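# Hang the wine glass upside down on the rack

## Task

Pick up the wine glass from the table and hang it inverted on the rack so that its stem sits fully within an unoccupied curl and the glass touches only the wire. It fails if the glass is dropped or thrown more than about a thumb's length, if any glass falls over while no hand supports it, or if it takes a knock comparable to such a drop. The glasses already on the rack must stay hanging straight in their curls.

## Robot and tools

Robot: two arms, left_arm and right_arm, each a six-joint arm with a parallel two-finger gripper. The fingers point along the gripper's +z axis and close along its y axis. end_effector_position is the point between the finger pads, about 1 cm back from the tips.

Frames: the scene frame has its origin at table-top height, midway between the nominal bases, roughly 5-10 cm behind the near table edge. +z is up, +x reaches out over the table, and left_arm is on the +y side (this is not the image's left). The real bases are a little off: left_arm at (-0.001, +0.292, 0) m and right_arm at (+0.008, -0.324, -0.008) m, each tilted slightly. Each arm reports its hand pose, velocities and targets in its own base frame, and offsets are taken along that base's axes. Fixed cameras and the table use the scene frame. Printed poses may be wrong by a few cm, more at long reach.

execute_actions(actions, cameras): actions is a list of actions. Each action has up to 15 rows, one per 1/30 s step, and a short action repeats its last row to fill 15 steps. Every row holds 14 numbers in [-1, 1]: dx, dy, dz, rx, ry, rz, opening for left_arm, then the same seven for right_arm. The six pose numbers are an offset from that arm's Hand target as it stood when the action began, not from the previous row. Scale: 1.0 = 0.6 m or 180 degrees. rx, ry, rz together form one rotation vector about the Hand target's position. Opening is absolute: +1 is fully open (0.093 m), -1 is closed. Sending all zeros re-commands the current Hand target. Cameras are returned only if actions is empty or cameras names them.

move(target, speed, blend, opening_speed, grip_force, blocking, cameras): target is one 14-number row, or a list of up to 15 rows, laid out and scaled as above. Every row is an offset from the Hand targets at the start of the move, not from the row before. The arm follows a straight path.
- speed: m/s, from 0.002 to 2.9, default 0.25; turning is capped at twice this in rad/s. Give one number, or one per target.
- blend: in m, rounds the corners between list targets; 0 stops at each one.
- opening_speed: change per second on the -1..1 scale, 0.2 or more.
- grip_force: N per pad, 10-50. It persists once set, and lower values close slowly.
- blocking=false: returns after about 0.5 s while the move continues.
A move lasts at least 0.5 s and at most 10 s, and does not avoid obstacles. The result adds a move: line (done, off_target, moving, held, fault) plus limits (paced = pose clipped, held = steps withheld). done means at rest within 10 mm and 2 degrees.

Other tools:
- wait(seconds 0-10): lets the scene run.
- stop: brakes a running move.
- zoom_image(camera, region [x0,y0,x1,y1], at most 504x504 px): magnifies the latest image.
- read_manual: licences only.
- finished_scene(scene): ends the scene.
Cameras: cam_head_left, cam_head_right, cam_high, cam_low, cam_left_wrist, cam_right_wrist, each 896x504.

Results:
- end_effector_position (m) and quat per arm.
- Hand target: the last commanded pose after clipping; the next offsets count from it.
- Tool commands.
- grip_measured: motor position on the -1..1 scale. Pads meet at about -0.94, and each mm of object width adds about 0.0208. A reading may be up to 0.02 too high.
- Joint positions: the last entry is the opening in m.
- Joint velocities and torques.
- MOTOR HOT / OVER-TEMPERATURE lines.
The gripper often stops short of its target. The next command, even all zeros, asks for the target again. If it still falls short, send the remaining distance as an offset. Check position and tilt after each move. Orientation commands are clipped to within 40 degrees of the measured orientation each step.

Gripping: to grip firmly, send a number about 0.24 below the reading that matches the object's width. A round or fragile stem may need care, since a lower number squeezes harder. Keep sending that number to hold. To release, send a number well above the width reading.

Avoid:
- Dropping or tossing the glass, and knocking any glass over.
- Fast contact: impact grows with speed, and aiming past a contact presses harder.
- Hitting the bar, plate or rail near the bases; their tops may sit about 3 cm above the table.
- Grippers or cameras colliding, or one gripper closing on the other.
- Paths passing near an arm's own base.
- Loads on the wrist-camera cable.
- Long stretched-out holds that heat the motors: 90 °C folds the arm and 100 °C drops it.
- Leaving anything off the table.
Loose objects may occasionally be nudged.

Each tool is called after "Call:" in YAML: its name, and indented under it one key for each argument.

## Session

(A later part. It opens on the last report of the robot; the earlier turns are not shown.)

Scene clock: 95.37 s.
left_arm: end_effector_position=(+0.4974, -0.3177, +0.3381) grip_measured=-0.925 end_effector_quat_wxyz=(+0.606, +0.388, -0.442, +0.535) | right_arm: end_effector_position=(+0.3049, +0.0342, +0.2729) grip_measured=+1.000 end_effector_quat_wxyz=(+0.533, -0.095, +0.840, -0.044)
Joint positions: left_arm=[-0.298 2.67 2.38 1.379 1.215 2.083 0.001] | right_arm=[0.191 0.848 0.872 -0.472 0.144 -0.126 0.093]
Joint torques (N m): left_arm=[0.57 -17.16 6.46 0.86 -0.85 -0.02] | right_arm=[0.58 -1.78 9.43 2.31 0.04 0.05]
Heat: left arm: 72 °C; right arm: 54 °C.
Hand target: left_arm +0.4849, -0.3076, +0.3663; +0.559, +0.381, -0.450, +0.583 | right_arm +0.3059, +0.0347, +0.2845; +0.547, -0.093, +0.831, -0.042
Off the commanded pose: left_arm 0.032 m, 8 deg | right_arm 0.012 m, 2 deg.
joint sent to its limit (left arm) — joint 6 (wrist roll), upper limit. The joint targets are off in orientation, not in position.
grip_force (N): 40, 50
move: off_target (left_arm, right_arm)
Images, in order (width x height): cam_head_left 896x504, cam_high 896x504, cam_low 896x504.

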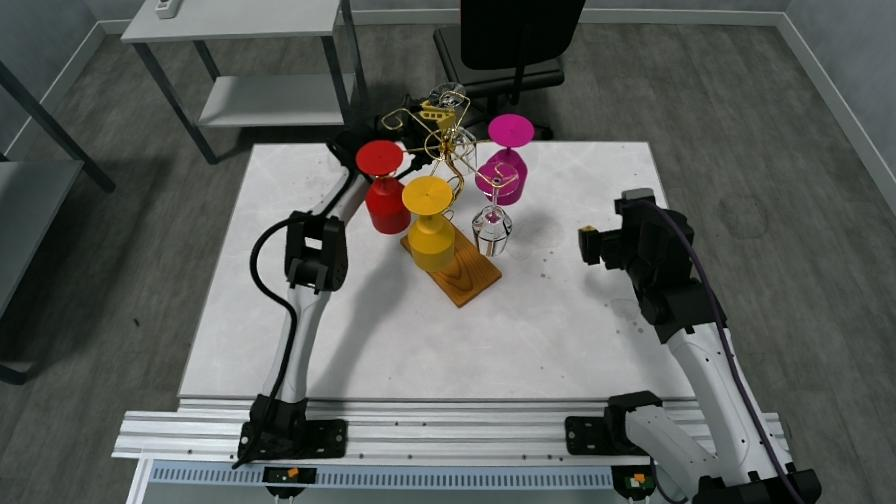

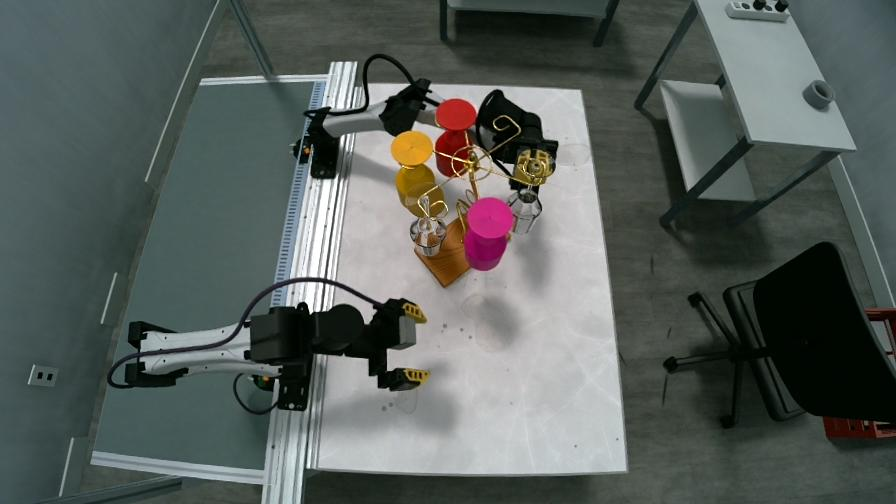

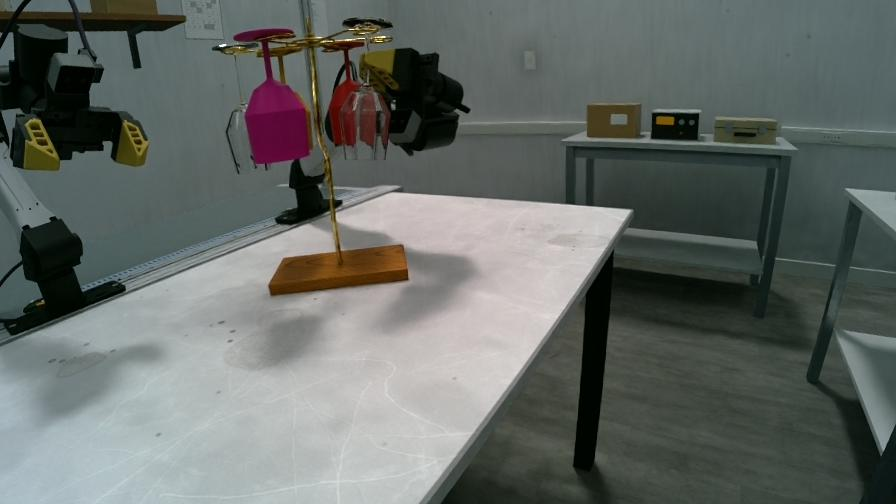

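Call:
move:
  target:
    - [0,0,-0.0108,0,0,0.0,-1,0,0,0,0,0,0,1]
  speed: 0.03
  cameras: ["cam_high","cam_low"]

Call:
zoom_image:
  camera: "cam_low"
  region: [335, 10, 415, 60]

Call:
zoom_image:
  camera: "cam_high"
  region: [505, 145, 555, 195]

Scene clock: 97.17 s.
left_arm: end_effector_position=(+0.4957, -0.3169, +0.3379) grip_measured=-0.925 end_effector_quat_wxyz=(+0.605, +0.384, -0.442, +0.539) | right_arm: end_effector_position=(+0.3049, +0.0342, +0.2729) grip_measured=+1.000 end_effector_quat_wxyz=(+0.533, -0.095, +0.840, -0.044)
Joint positions: left_arm=[-0.298 2.664 2.36 1.402 1.209 2.083 0.001] | right_arm=[0.191 0.848 0.872 -0.472 0.144 -0.126 0.093]
Joint torques (N m): left_arm=[0.59 -16.39 6.19 0.79 -0.78 -0.01] | right_arm=[0.62 -1.88 9.42 2.31 0.03 0.05]
Heat: left arm: 74 °C; right arm: 54 °C.
Hand target: left_arm +0.4849, -0.3076, +0.3599; +0.559, +0.381, -0.450, +0.583 | right_arm +0.3059, +0.0347, +0.2845; +0.547, -0.093, +0.831, -0.042
Off the commanded pose: left_arm 0.026 m, 7 deg | right_arm 0.012 m, 2 deg.
joint sent to its limit (left arm) — joint 6 (wrist roll), upper limit. The joint targets are off in orientation, not in position.
grip_force (N): 40, 50
move: off_target (left_arm, right_arm)
Images, in order (width x height): cam_high 896x504, cam_low 896x504.

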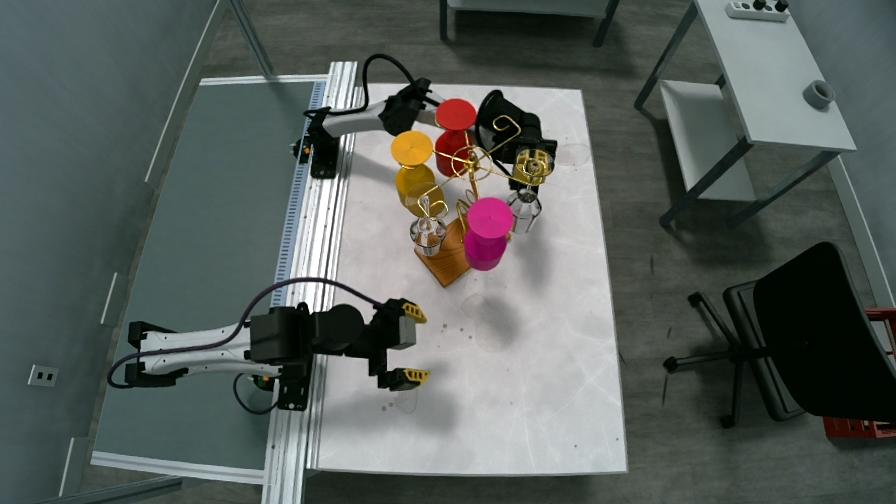

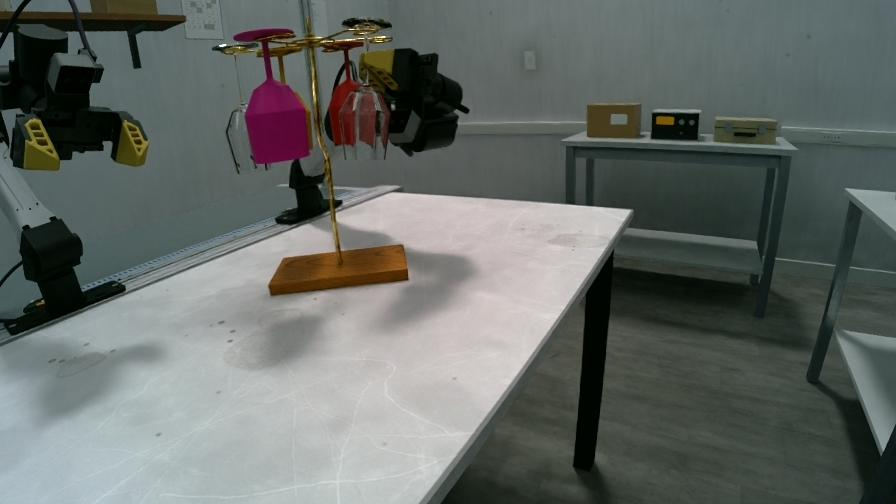

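Scaled by 6.300 from the camera's 896x504 image, which has a finer 1280x720 frame.

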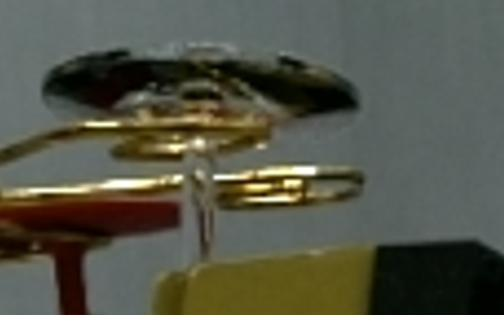

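Scaled by 10.080 from the camera's 896x504 image, which has a finer 1280x720 frame.

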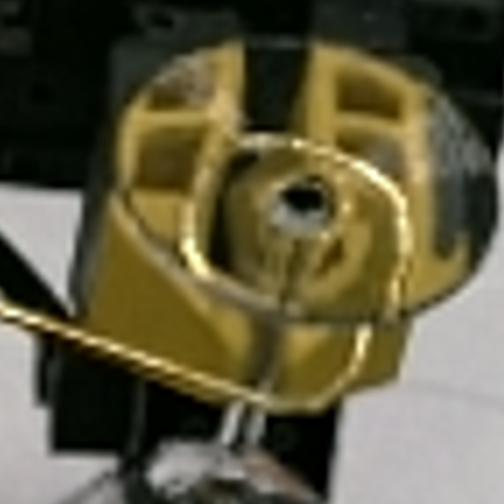

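Call:
move:
  target:
    - [0.0015,-0.001,-0.0133,0,0,0.0,-1,0,0,0,0,0,0,1]
  speed: 0.03
  cameras: ["cam_high","cam_low"]

Call:
zoom_image:
  camera: "cam_low"
  region: [335, 10, 415, 60]

Call:
zoom_image:
  camera: "cam_high"
  region: [505, 145, 555, 195]

Scene clock: 99.13 s.
left_arm: end_effector_position=(+0.4944, -0.3159, +0.3378) grip_measured=-0.925 end_effector_quat_wxyz=(+0.604, +0.377, -0.442, +0.546) | right_arm: end_effector_position=(+0.3049, +0.0342, +0.2729) grip_measured=+1.000 end_effector_quat_wxyz=(+0.533, -0.095, +0.840, -0.044)
Joint positions: left_arm=[-0.298 2.664 2.35 1.429 1.2 2.083 0.001] | right_arm=[0.191 0.848 0.872 -0.472 0.144 -0.126 0.093]
Joint torques (N m): left_arm=[0.55 -15.66 6.06 0.75 -0.66 -0.03] | right_arm=[0.57 -1.85 9.4 2.29 0.04 0.04]
Heat: left arm: 74 °C; right arm: 54 °C.
Hand target: left_arm +0.4858, -0.3082, +0.3519; +0.559, +0.381, -0.450, +0.583 | right_arm +0.3059, +0.0347, +0.2845; +0.547, -0.093, +0.831, -0.042
Off the commanded pose: left_arm 0.018 m, 7 deg | right_arm 0.012 m, 2 deg.
joint sent to its limit (left arm) — joint 6 (wrist roll), upper limit. The joint targets are off in orientation, not in position.
grip_force (N): 40, 50
move: off_target (left_arm, right_arm)
Images, in order (width x height): cam_high 896x504, cam_low 896x504.

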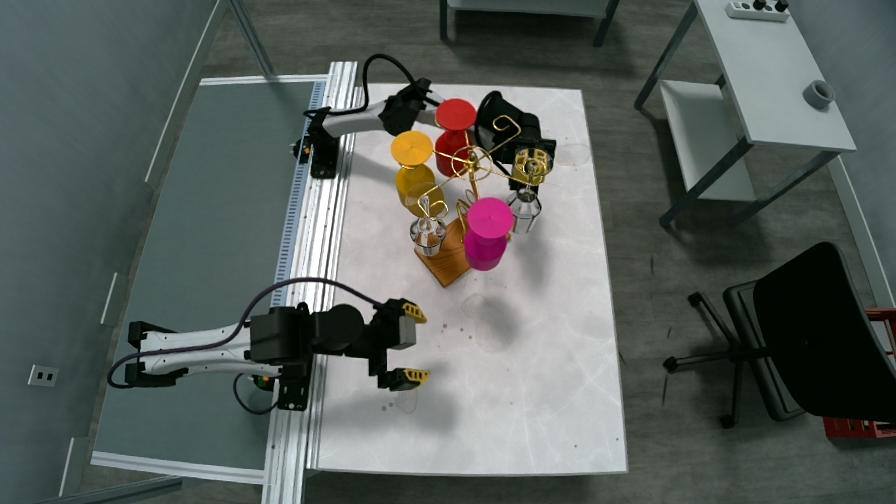

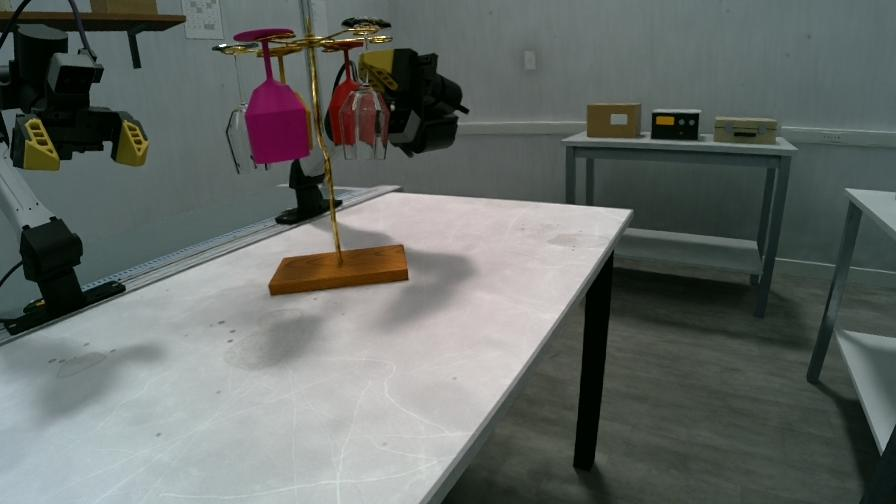

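Scaled by 6.300 from the camera's 896x504 image, which has a finer 1280x720 frame.

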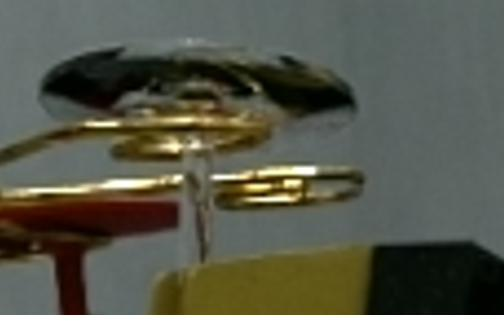

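Scaled by 10.080 from the camera's 896x504 image, which has a finer 1280x720 frame.

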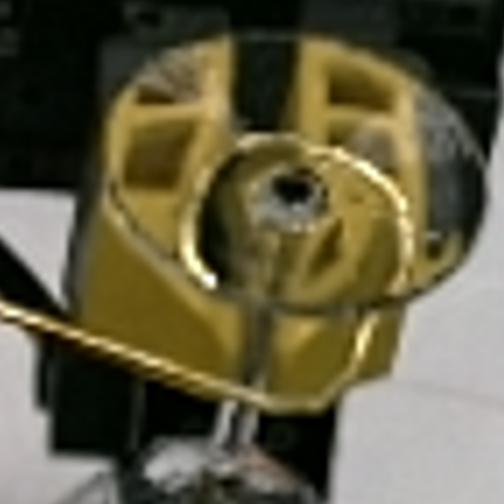

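Call:
move:
  target:
    - [0.002,-0.0017,-0.0133,0,0,0.0,-1,0,0,0,0,0,0,1]
  speed: 0.03
  cameras: ["cam_head_left","cam_high","cam_low"]

Call:
zoom_image:
  camera: "cam_low"
  region: [335, 10, 415, 60]

Call:
zoom_image:
  camera: "cam_high"
  region: [505, 145, 555, 195]

Scene clock: 102.13 s.
left_arm: end_effector_position=(+0.4939, -0.3154, +0.3378) grip_measured=-0.925 end_effector_quat_wxyz=(+0.603, +0.374, -0.441, +0.549) | right_arm: end_effector_position=(+0.3049, +0.0342, +0.2729) grip_measured=+1.000 end_effector_quat_wxyz=(+0.533, -0.095, +0.840, -0.044)
Joint positions: left_arm=[-0.298 2.664 2.346 1.441 1.195 2.083 0.001] | right_arm=[0.191 0.848 0.872 -0.472 0.144 -0.126 0.093]
Joint torques (N m): left_arm=[0.47 -14.56 5.82 0.77 -0.62 -0.02] | right_arm=[0.62 -1.87 9.39 2.31 0.04 0.04]
Heat: left arm: 75 °C; right arm: 54 °C. Fold the left arm in close to its base, or ease its load, before you think long.
Hand target: left_arm +0.4870, -0.3092, +0.3440; +0.559, +0.381, -0.450, +0.583 | right_arm +0.3059, +0.0347, +0.2845; +0.547, -0.093, +0.831, -0.042
Off the commanded pose: left_arm 0.011 m, 6 deg | right_arm 0.012 m, 2 deg.
MOTOR HOT: joint 2 (shoulder) of the left arm reports 75 °C; the controller's stop level is 90 °C. To cool a motor, set the load down, stop pushing, or move to a pose that needs little force.
joint sent to its limit (left arm) — joint 6 (wrist roll), upper limit. The joint targets are off in orientation, not in position.
grip_force (N): 40, 50
move: off_target (left_arm, right_arm)
Images, in order (width x height): cam_head_left 896x504, cam_high 896x504, cam_low 896x504.

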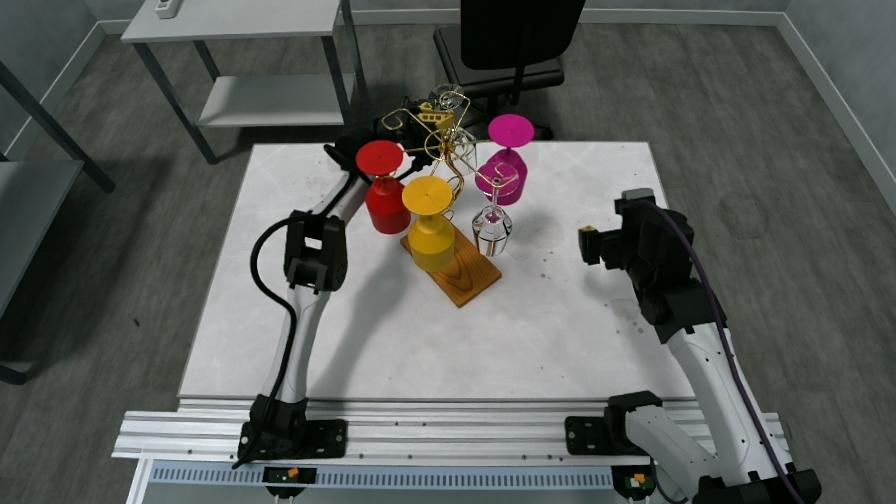

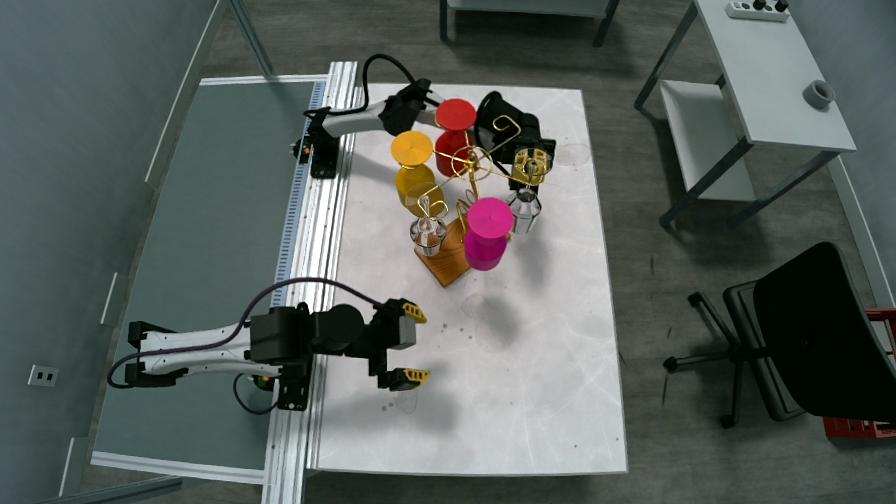

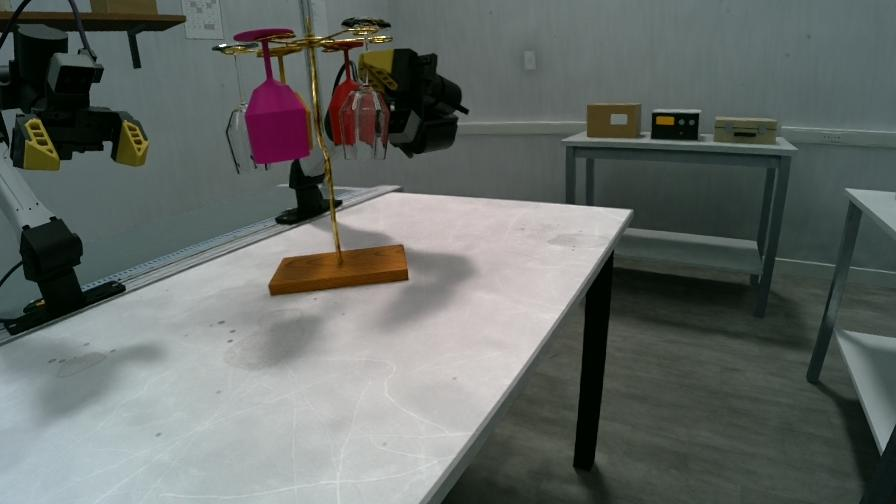

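Scaled by 6.300 from the camera's 896x504 image, which has a finer 1280x720 frame.

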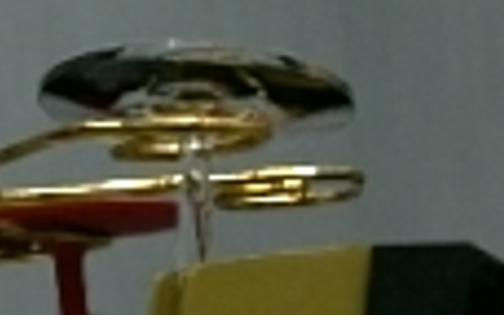

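Scaled by 10.080 from the camera's 896x504 image, which has a finer 1280x720 frame.

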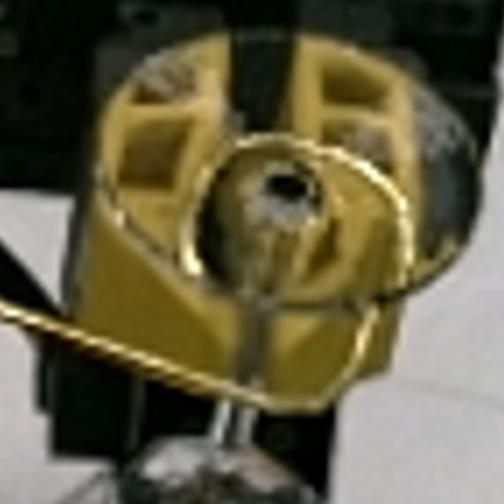

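Call:
move:
  target:
    - [0.0033,-0.0025,-0.0183,0.015,0,0.0,-1,0,0,0,0,0,0,1]
  speed: 0.03
  cameras: ["cam_high","cam_low"]

Call:
zoom_image:
  camera: "cam_low"
  region: [335, 10, 415, 60]

Call:
zoom_image:
  camera: "cam_high"
  region: [505, 145, 555, 195]

Scene clock: 104.33 s.
left_arm: end_effector_position=(+0.4938, -0.3153, +0.3374) grip_measured=-0.925 end_effector_quat_wxyz=(+0.603, +0.374, -0.442, +0.549) | right_arm: end_effector_position=(+0.3049, +0.0342, +0.2729) grip_measured=+1.000 end_effector_quat_wxyz=(+0.533, -0.095, +0.840, -0.044)
Joint positions: left_arm=[-0.297 2.664 2.346 1.441 1.198 2.083 0.001] | right_arm=[0.191 0.848 0.872 -0.472 0.144 -0.126 0.093]
Joint torques (N m): left_arm=[0.75 -12.79 7.98 0.64 -0.16 -0.02] | right_arm=[0.61 -1.91 9.36 2.3 0.04 0.05]
Heat: left arm: 74 °C; right arm: 54 °C. Fold the left arm in close to its base, or ease its load, before you think long.
Hand target: left_arm +0.4889, -0.3107, +0.3330; +0.550, +0.394, -0.463, +0.572 | right_arm +0.3059, +0.0347, +0.2845; +0.547, -0.093, +0.831, -0.042
Off the commanded pose: left_arm 0.008 m, 7 deg | right_arm 0.012 m, 2 deg.
MOTOR HOT: still on. Joint 2 (shoulder) of the left arm reports 74 °C.
joint sent to its limit (left arm) — joint 6 (wrist roll), upper limit. The joint targets are off in orientation, not in position.
grip_force (N): 40, 50
move: off_target (left_arm, right_arm)
Images, in order (width x height): cam_high 896x504, cam_low 896x504.

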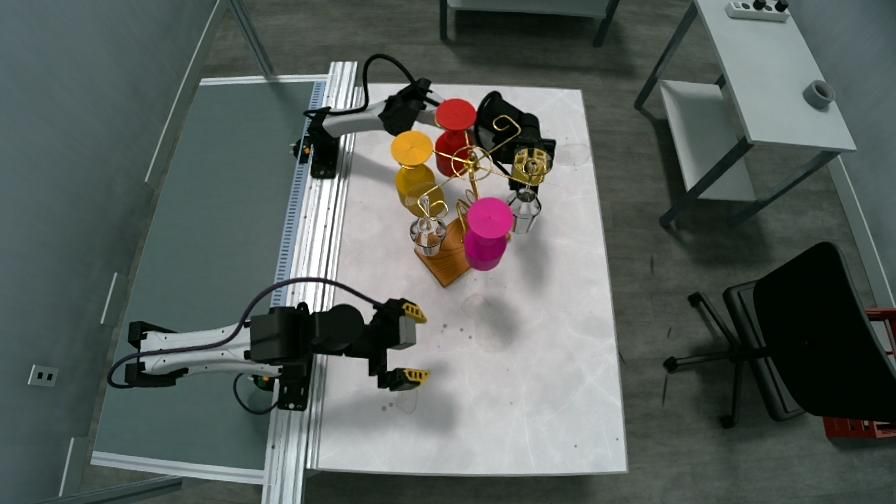

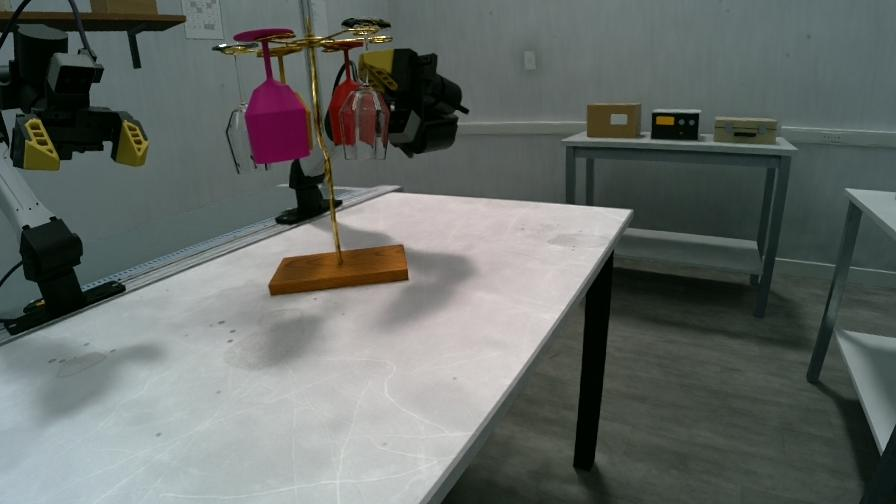

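Scaled by 6.300 from the camera's 896x504 image, which has a finer 1280x720 frame.

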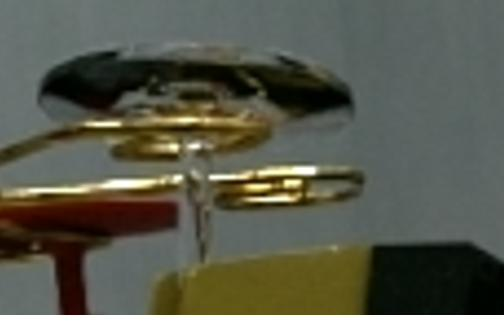

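Scaled by 10.080 from the camera's 896x504 image, which has a finer 1280x720 frame.

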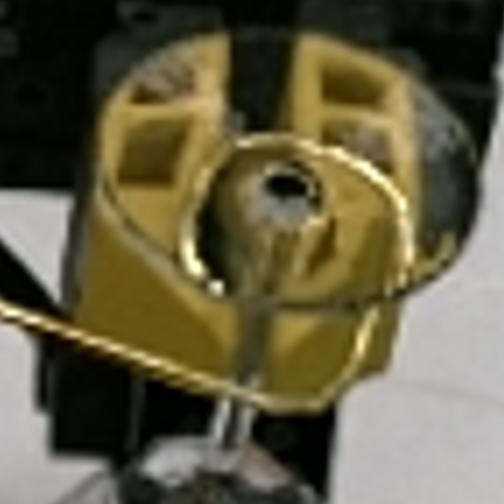

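Call:
move:
  target:
    - [0.0017,-0.0017,-0.01,0,0,0.0,-1,0,0,0,0,0,0,1]
  speed: 0.03
  cameras: ["cam_high","cam_low"]

Call:
zoom_image:
  camera: "cam_low"
  region: [335, 10, 415, 60]

Call:
zoom_image:
  camera: "cam_high"
  region: [505, 145, 555, 195]

Scene clock: 106.37 s.
left_arm: end_effector_position=(+0.4927, -0.3150, +0.3372) grip_measured=-0.925 end_effector_quat_wxyz=(+0.600, +0.374, -0.447, +0.547) | right_arm: end_effector_position=(+0.3049, +0.0342, +0.2729) grip_measured=+1.000 end_effector_quat_wxyz=(+0.533, -0.095, +0.840, -0.044)
Joint positions: left_arm=[-0.296 2.664 2.35 1.441 1.209 2.083 0.001] | right_arm=[0.191 0.848 0.872 -0.472 0.144 -0.126 0.093]
Joint torques (N m): left_arm=[0.44 -11.64 7.99 0.74 -0.32 -0.04] | right_arm=[0.65 -1.83 9.4 2.3 0.04 0.04]
Heat: left arm: 74 °C; right arm: 54 °C. Fold the left arm in close to its base, or ease its load, before you think long.
Hand target: left_arm +0.4900, -0.3118, +0.3270; +0.550, +0.394, -0.463, +0.572 | right_arm +0.3059, +0.0347, +0.2845; +0.547, -0.093, +0.831, -0.042
Off the commanded pose: left_arm 0.011 m, 7 deg | right_arm 0.012 m, 2 deg.
MOTOR HOT: still on. Joint 2 (shoulder) of the left arm reports 74 °C.
joint sent to its limit (left arm) — joint 6 (wrist roll), upper limit. The joint targets are off in orientation, not in position.
grip_force (N): 40, 50
move: off_target (left_arm, right_arm)
Images, in order (width x height): cam_high 896x504, cam_low 896x504.

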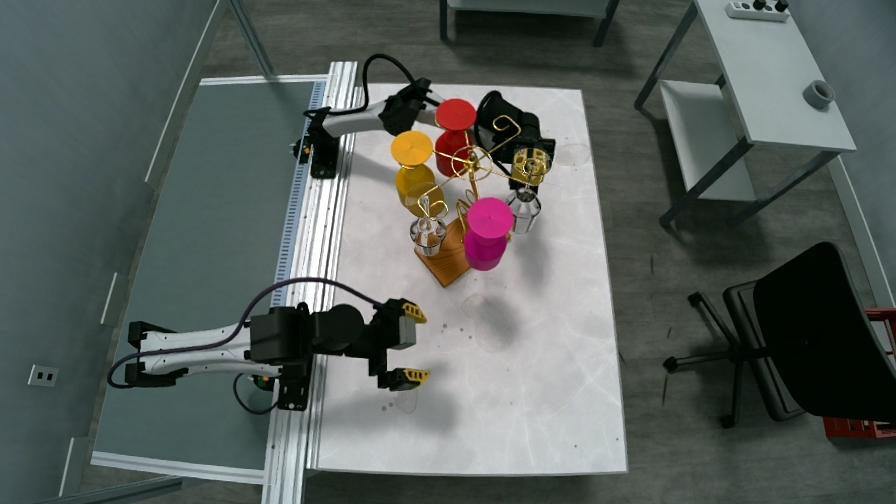

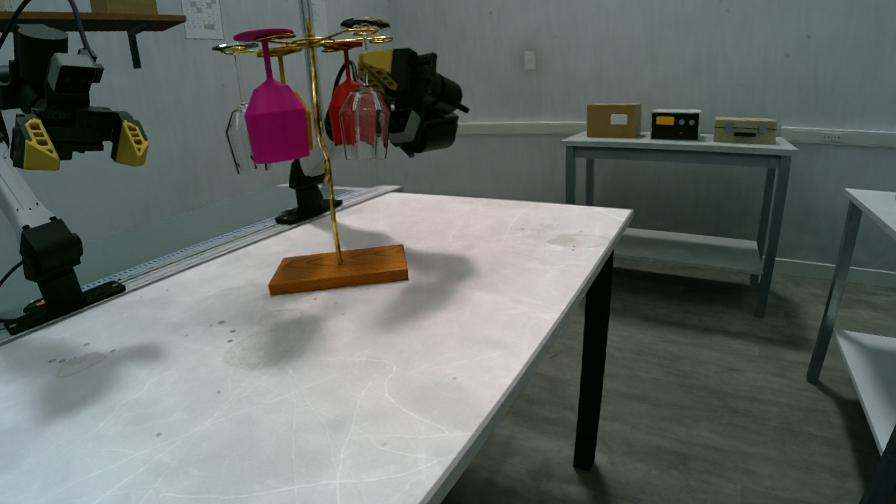

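Scaled by 6.300 from the camera's 896x504 image, which has a finer 1280x720 frame.

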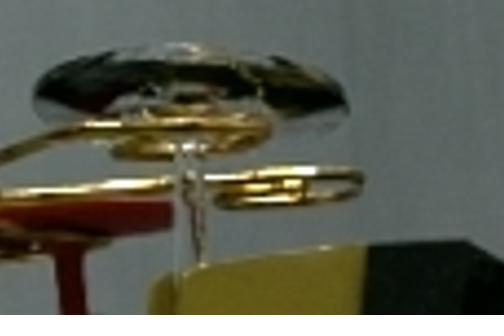

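Scaled by 10.080 from the camera's 896x504 image, which has a finer 1280x720 frame.

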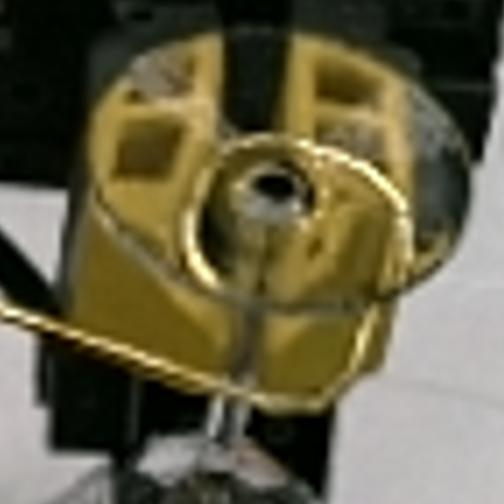

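Call:
move:
  target:
    - [0.0,0.0,0.006,0,0,0,-0.3,0,0,0,0,0,0,1]
  speed: 0.03
  opening_speed: 0.3
  grip_force: [50, 50]
  cameras: ["cam_head_left","cam_high","cam_low"]

Call:
zoom_image:
  camera: "cam_low"
  region: [310, 0, 440, 110]

Call:
zoom_image:
  camera: "cam_high"
  region: [505, 145, 555, 195]

Scene clock: 109.13 s.
left_arm: end_effector_position=(+0.4910, -0.3157, +0.3347) grip_measured=-0.302 end_effector_quat_wxyz=(+0.598, +0.375, -0.456, +0.542) | right_arm: end_effector_position=(+0.3049, +0.0342, +0.2729) grip_measured=+1.000 end_effector_quat_wxyz=(+0.533, -0.095, +0.840, -0.044)
Joint positions: left_arm=[-0.296 2.664 2.352 1.441 1.229 2.083 0.031] | right_arm=[0.191 0.848 0.872 -0.472 0.144 -0.126 0.093]
Joint torques (N m): left_arm=[0.49 -11.93 8.25 0.65 -0.55 -0.02] | right_arm=[0.58 -1.81 9.42 2.3 0.05 0.05]
Heat: left arm: 74 °C; right arm: 54 °C. Fold the left arm in close to its base, or ease its load, before you think long.
Hand target: left_arm +0.4900, -0.3118, +0.3305; +0.550, +0.394, -0.464, +0.572 | right_arm +0.3059, +0.0347, +0.2845; +0.547, -0.093, +0.831, -0.042
Off the commanded pose: left_arm 0.006 m, 7 deg | right_arm 0.012 m, 2 deg.
MOTOR HOT: still on. Joint 2 (shoulder) of the left arm reports 74 °C.
joint sent to its limit (left arm) — joint 6 (wrist roll), upper limit. The joint targets are off in orientation, not in position.
move: off_target (left_arm, right_arm)
Images, in order (width x height): cam_head_left 896x504, cam_high 896x504, cam_low 896x504.

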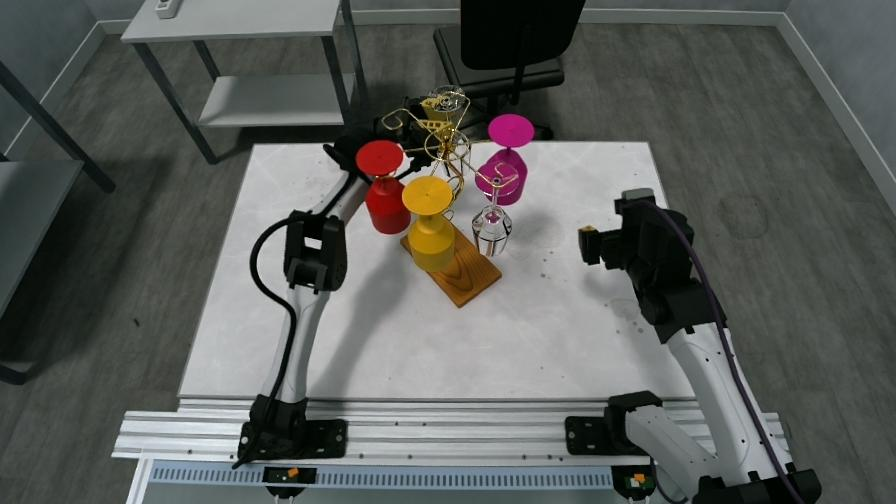

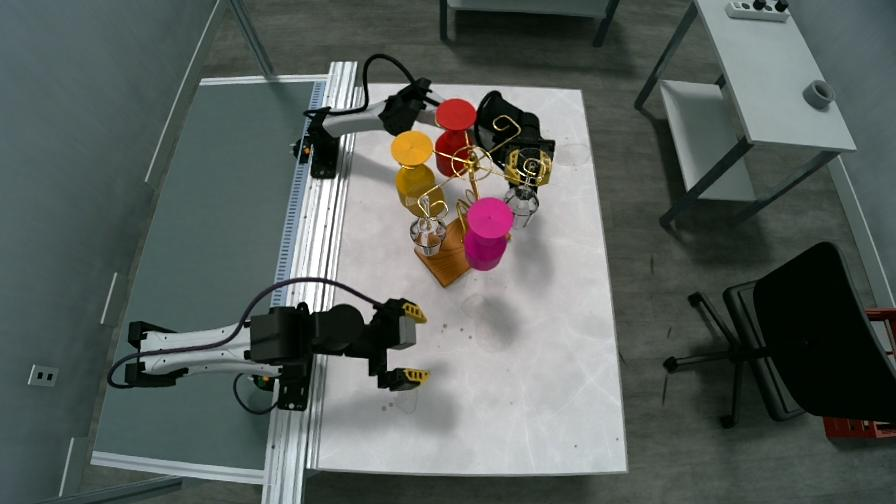

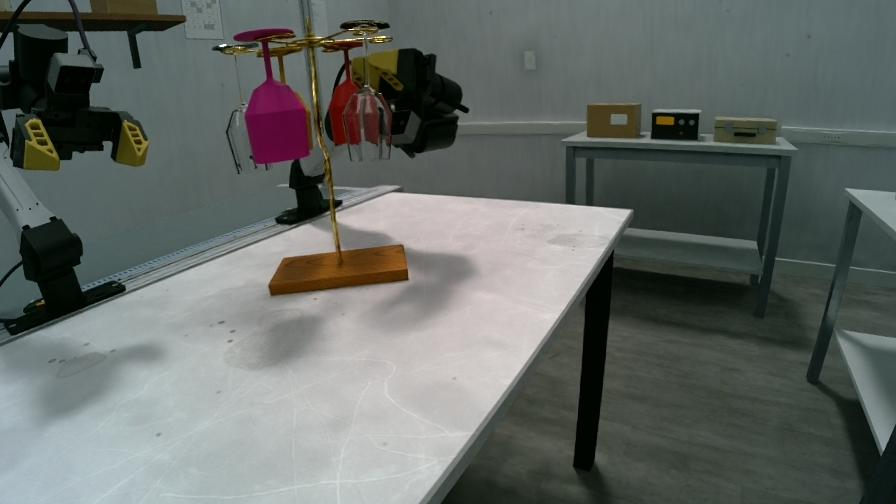

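Scaled by 3.877 from the camera's 896x504 image, which has a finer 1280x720 frame.

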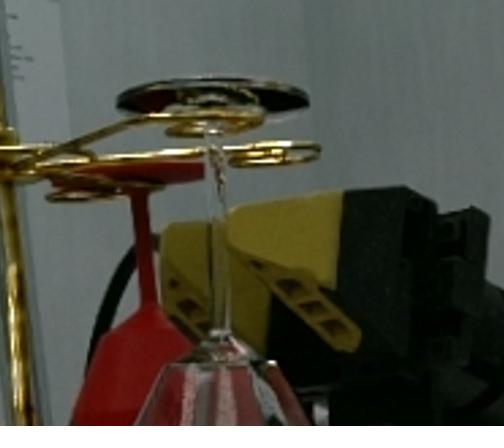

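Scaled by 10.080 from the camera's 896x504 image, which has a finer 1280x720 frame.

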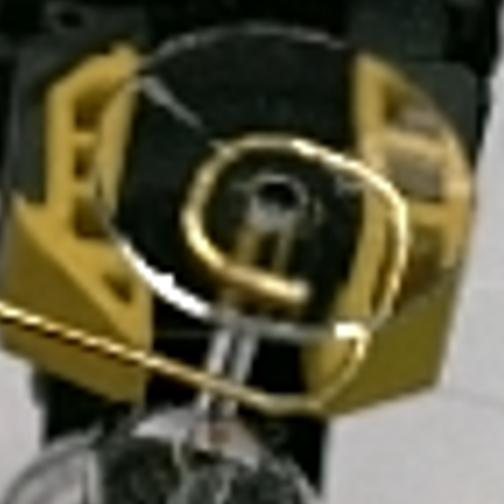

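Call:
move:
  target:
    - [-0.012,0.03,-0.002,0,0,0,0.2,0,0,0,0,0,0,1]
  speed: 0.06
  opening_speed: 1.0
  cameras: ["cam_high"]

Call:
zoom_image:
  camera: "cam_high"
  region: [495, 135, 565, 205]

Scene clock: 110.80 s.
left_arm: end_effector_position=(+0.5029, -0.3038, +0.3088) grip_measured=+0.198 end_effector_quat_wxyz=(+0.605, +0.415, -0.433, +0.524) | right_arm: end_effector_position=(+0.3049, +0.0342, +0.2729) grip_measured=+1.000 end_effector_quat_wxyz=(+0.533, -0.095, +0.840, -0.044)
Joint positions: left_arm=[-0.269 2.636 2.223 1.447 1.237 2.083 0.055] | right_arm=[0.191 0.848 0.872 -0.472 0.144 -0.126 0.093]
Joint torques (N m): left_arm=[0.39 -16.17 6.17 1.47 -0.49 -0.03] | right_arm=[0.59 -1.84 9.4 2.29 0.04 0.05]
Heat: left arm: 75 °C; right arm: 54 °C. Fold the left arm in close to its base, or ease its load, before you think long.
Hand target: left_arm +0.4828, -0.2937, +0.3293; +0.550, +0.394, -0.463, +0.572 | right_arm +0.3059, +0.0347, +0.2845; +0.547, -0.093, +0.831, -0.042
Off the commanded pose: left_arm 0.030 m, 9 deg | right_arm 0.012 m, 2 deg.
MOTOR HOT: still on. Joint 2 (shoulder) of the left arm reports 75 °C.
joint sent to its limit (left arm) — joint 6 (wrist roll), upper limit. The joint targets are off in position and orientation.
move: off_target (left_arm, right_arm)
Images, in order (width x height): cam_high 896x504.

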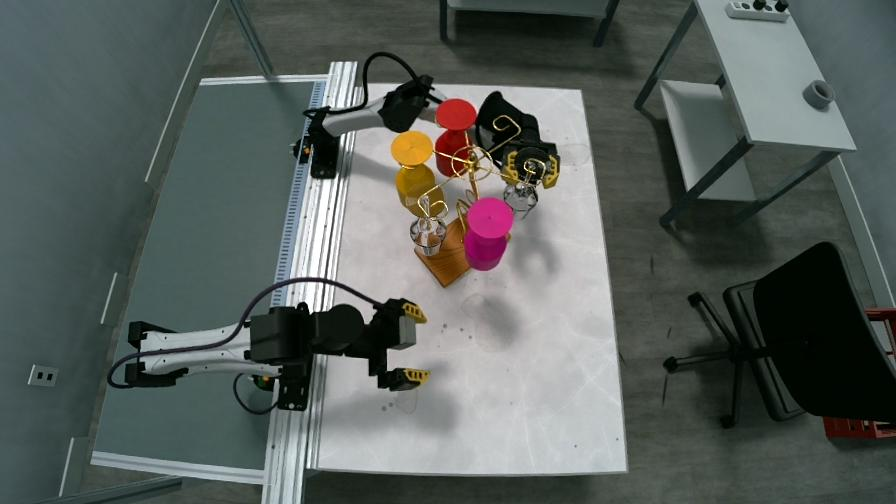

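Scaled by 7.200 from the camera's 896x504 image, which has a finer 1280x720 frame.

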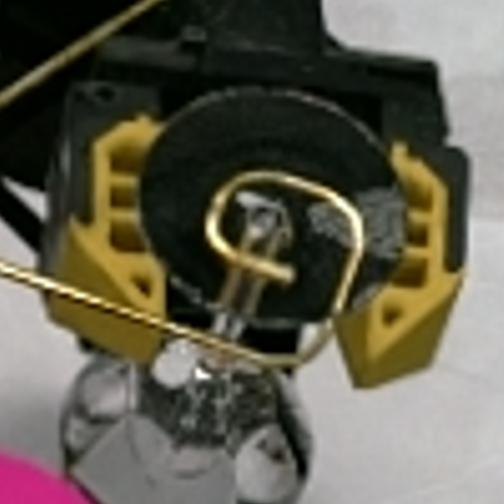

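Call:
move:
  target:
    - [-0.003,0.075,0.016,0,0,0,0.2,0,0,0,0,0,0,1]
  speed: 0.08
  cameras: ["cam_high","cam_low"]

Call:
zoom_image:
  camera: "cam_high"
  region: [495, 135, 565, 205]

Call:
zoom_image:
  camera: "cam_low"
  region: [310, 0, 470, 170]

Scene clock: 112.17 s.
left_arm: end_effector_position=(+0.5041, -0.2552, +0.3210) grip_measured=+0.198 end_effector_quat_wxyz=(+0.582, +0.451, -0.426, +0.525) | right_arm: end_effector_position=(+0.3049, +0.0342, +0.2729) grip_measured=+1.000 end_effector_quat_wxyz=(+0.533, -0.095, +0.840, -0.044)
Joint positions: left_arm=[-0.178 2.485 2.03 1.447 1.294 2.087 0.055] | right_arm=[0.191 0.848 0.872 -0.472 0.144 -0.126 0.093]
Joint torques (N m): left_arm=[0.18 -15.32 6.23 1.59 -0.39 -0.07] | right_arm=[0.68 -1.87 9.43 2.28 0.04 0.06]
Heat: left arm: 75 °C; right arm: 54 °C. Fold the left arm in close to its base, or ease its load, before you think long.
Hand target: left_arm +0.4811, -0.2487, +0.3388; +0.550, +0.394, -0.463, +0.572 | right_arm +0.3059, +0.0347, +0.2845; +0.547, -0.093, +0.831, -0.042
Off the commanded pose: left_arm 0.030 m, 10 deg | right_arm 0.012 m, 2 deg.
MOTOR HOT: still on. Joint 2 (shoulder) of the left arm reports 75 °C.
joint sent to its limit (left arm) — joint 4 (wrist pitch), upper limit; joint 6 (wrist roll), upper limit. The joint targets are off in position and orientation.
move: off_target (left_arm, right_arm)
Images, in order (width x height): cam_high 896x504, cam_low 896x504.

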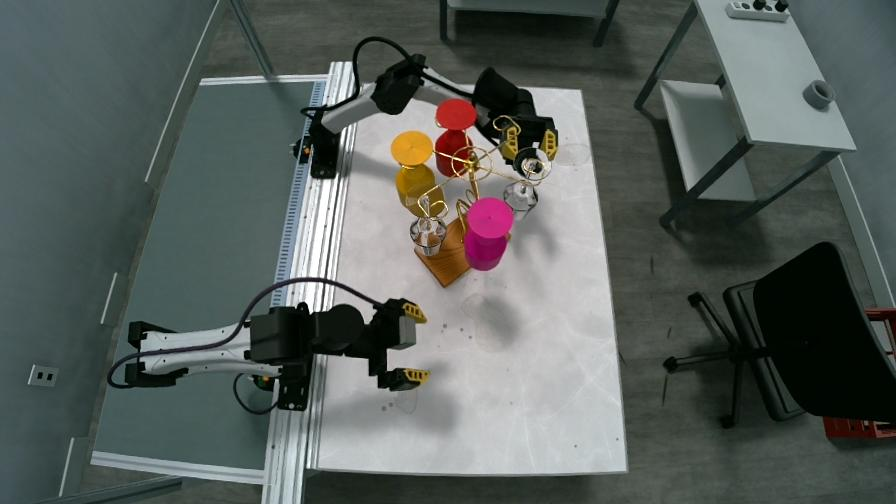

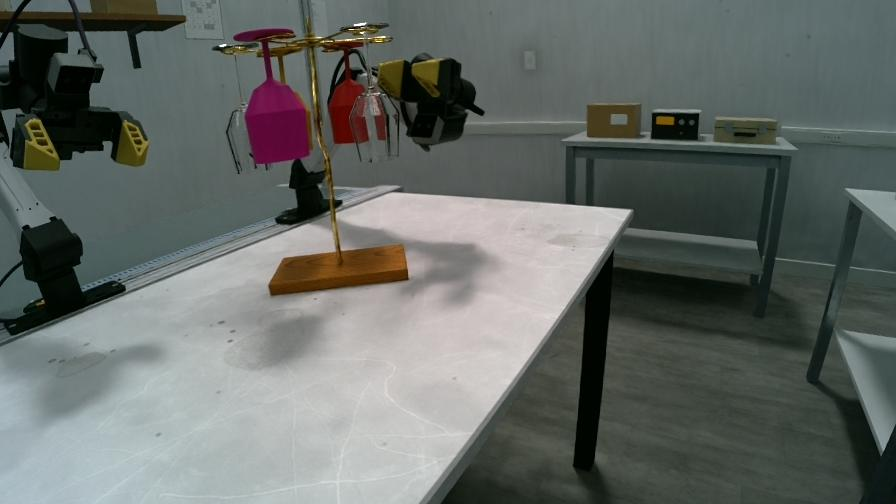

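Scaled by 7.200 from the camera's 896x504 image, which has a finer 1280x720 frame.

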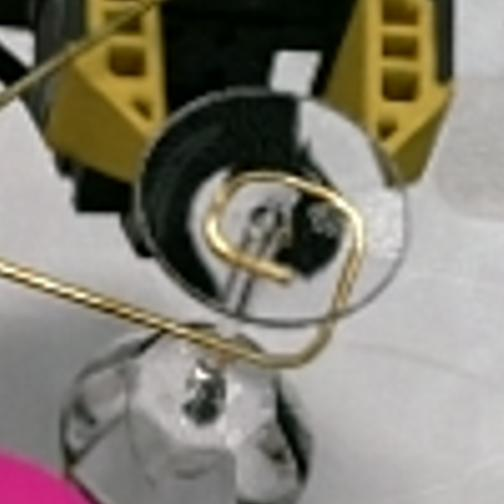

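Scaled by 2.965 from the camera's 896x504 image, which has a finer 1280x720 frame.

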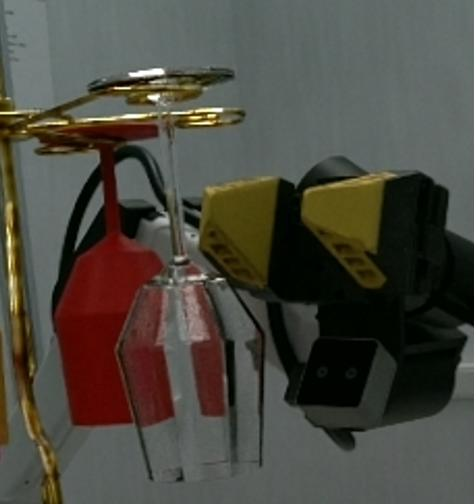

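Call:
finished_scene:
  scene: 2

The scene is finished: the task was done.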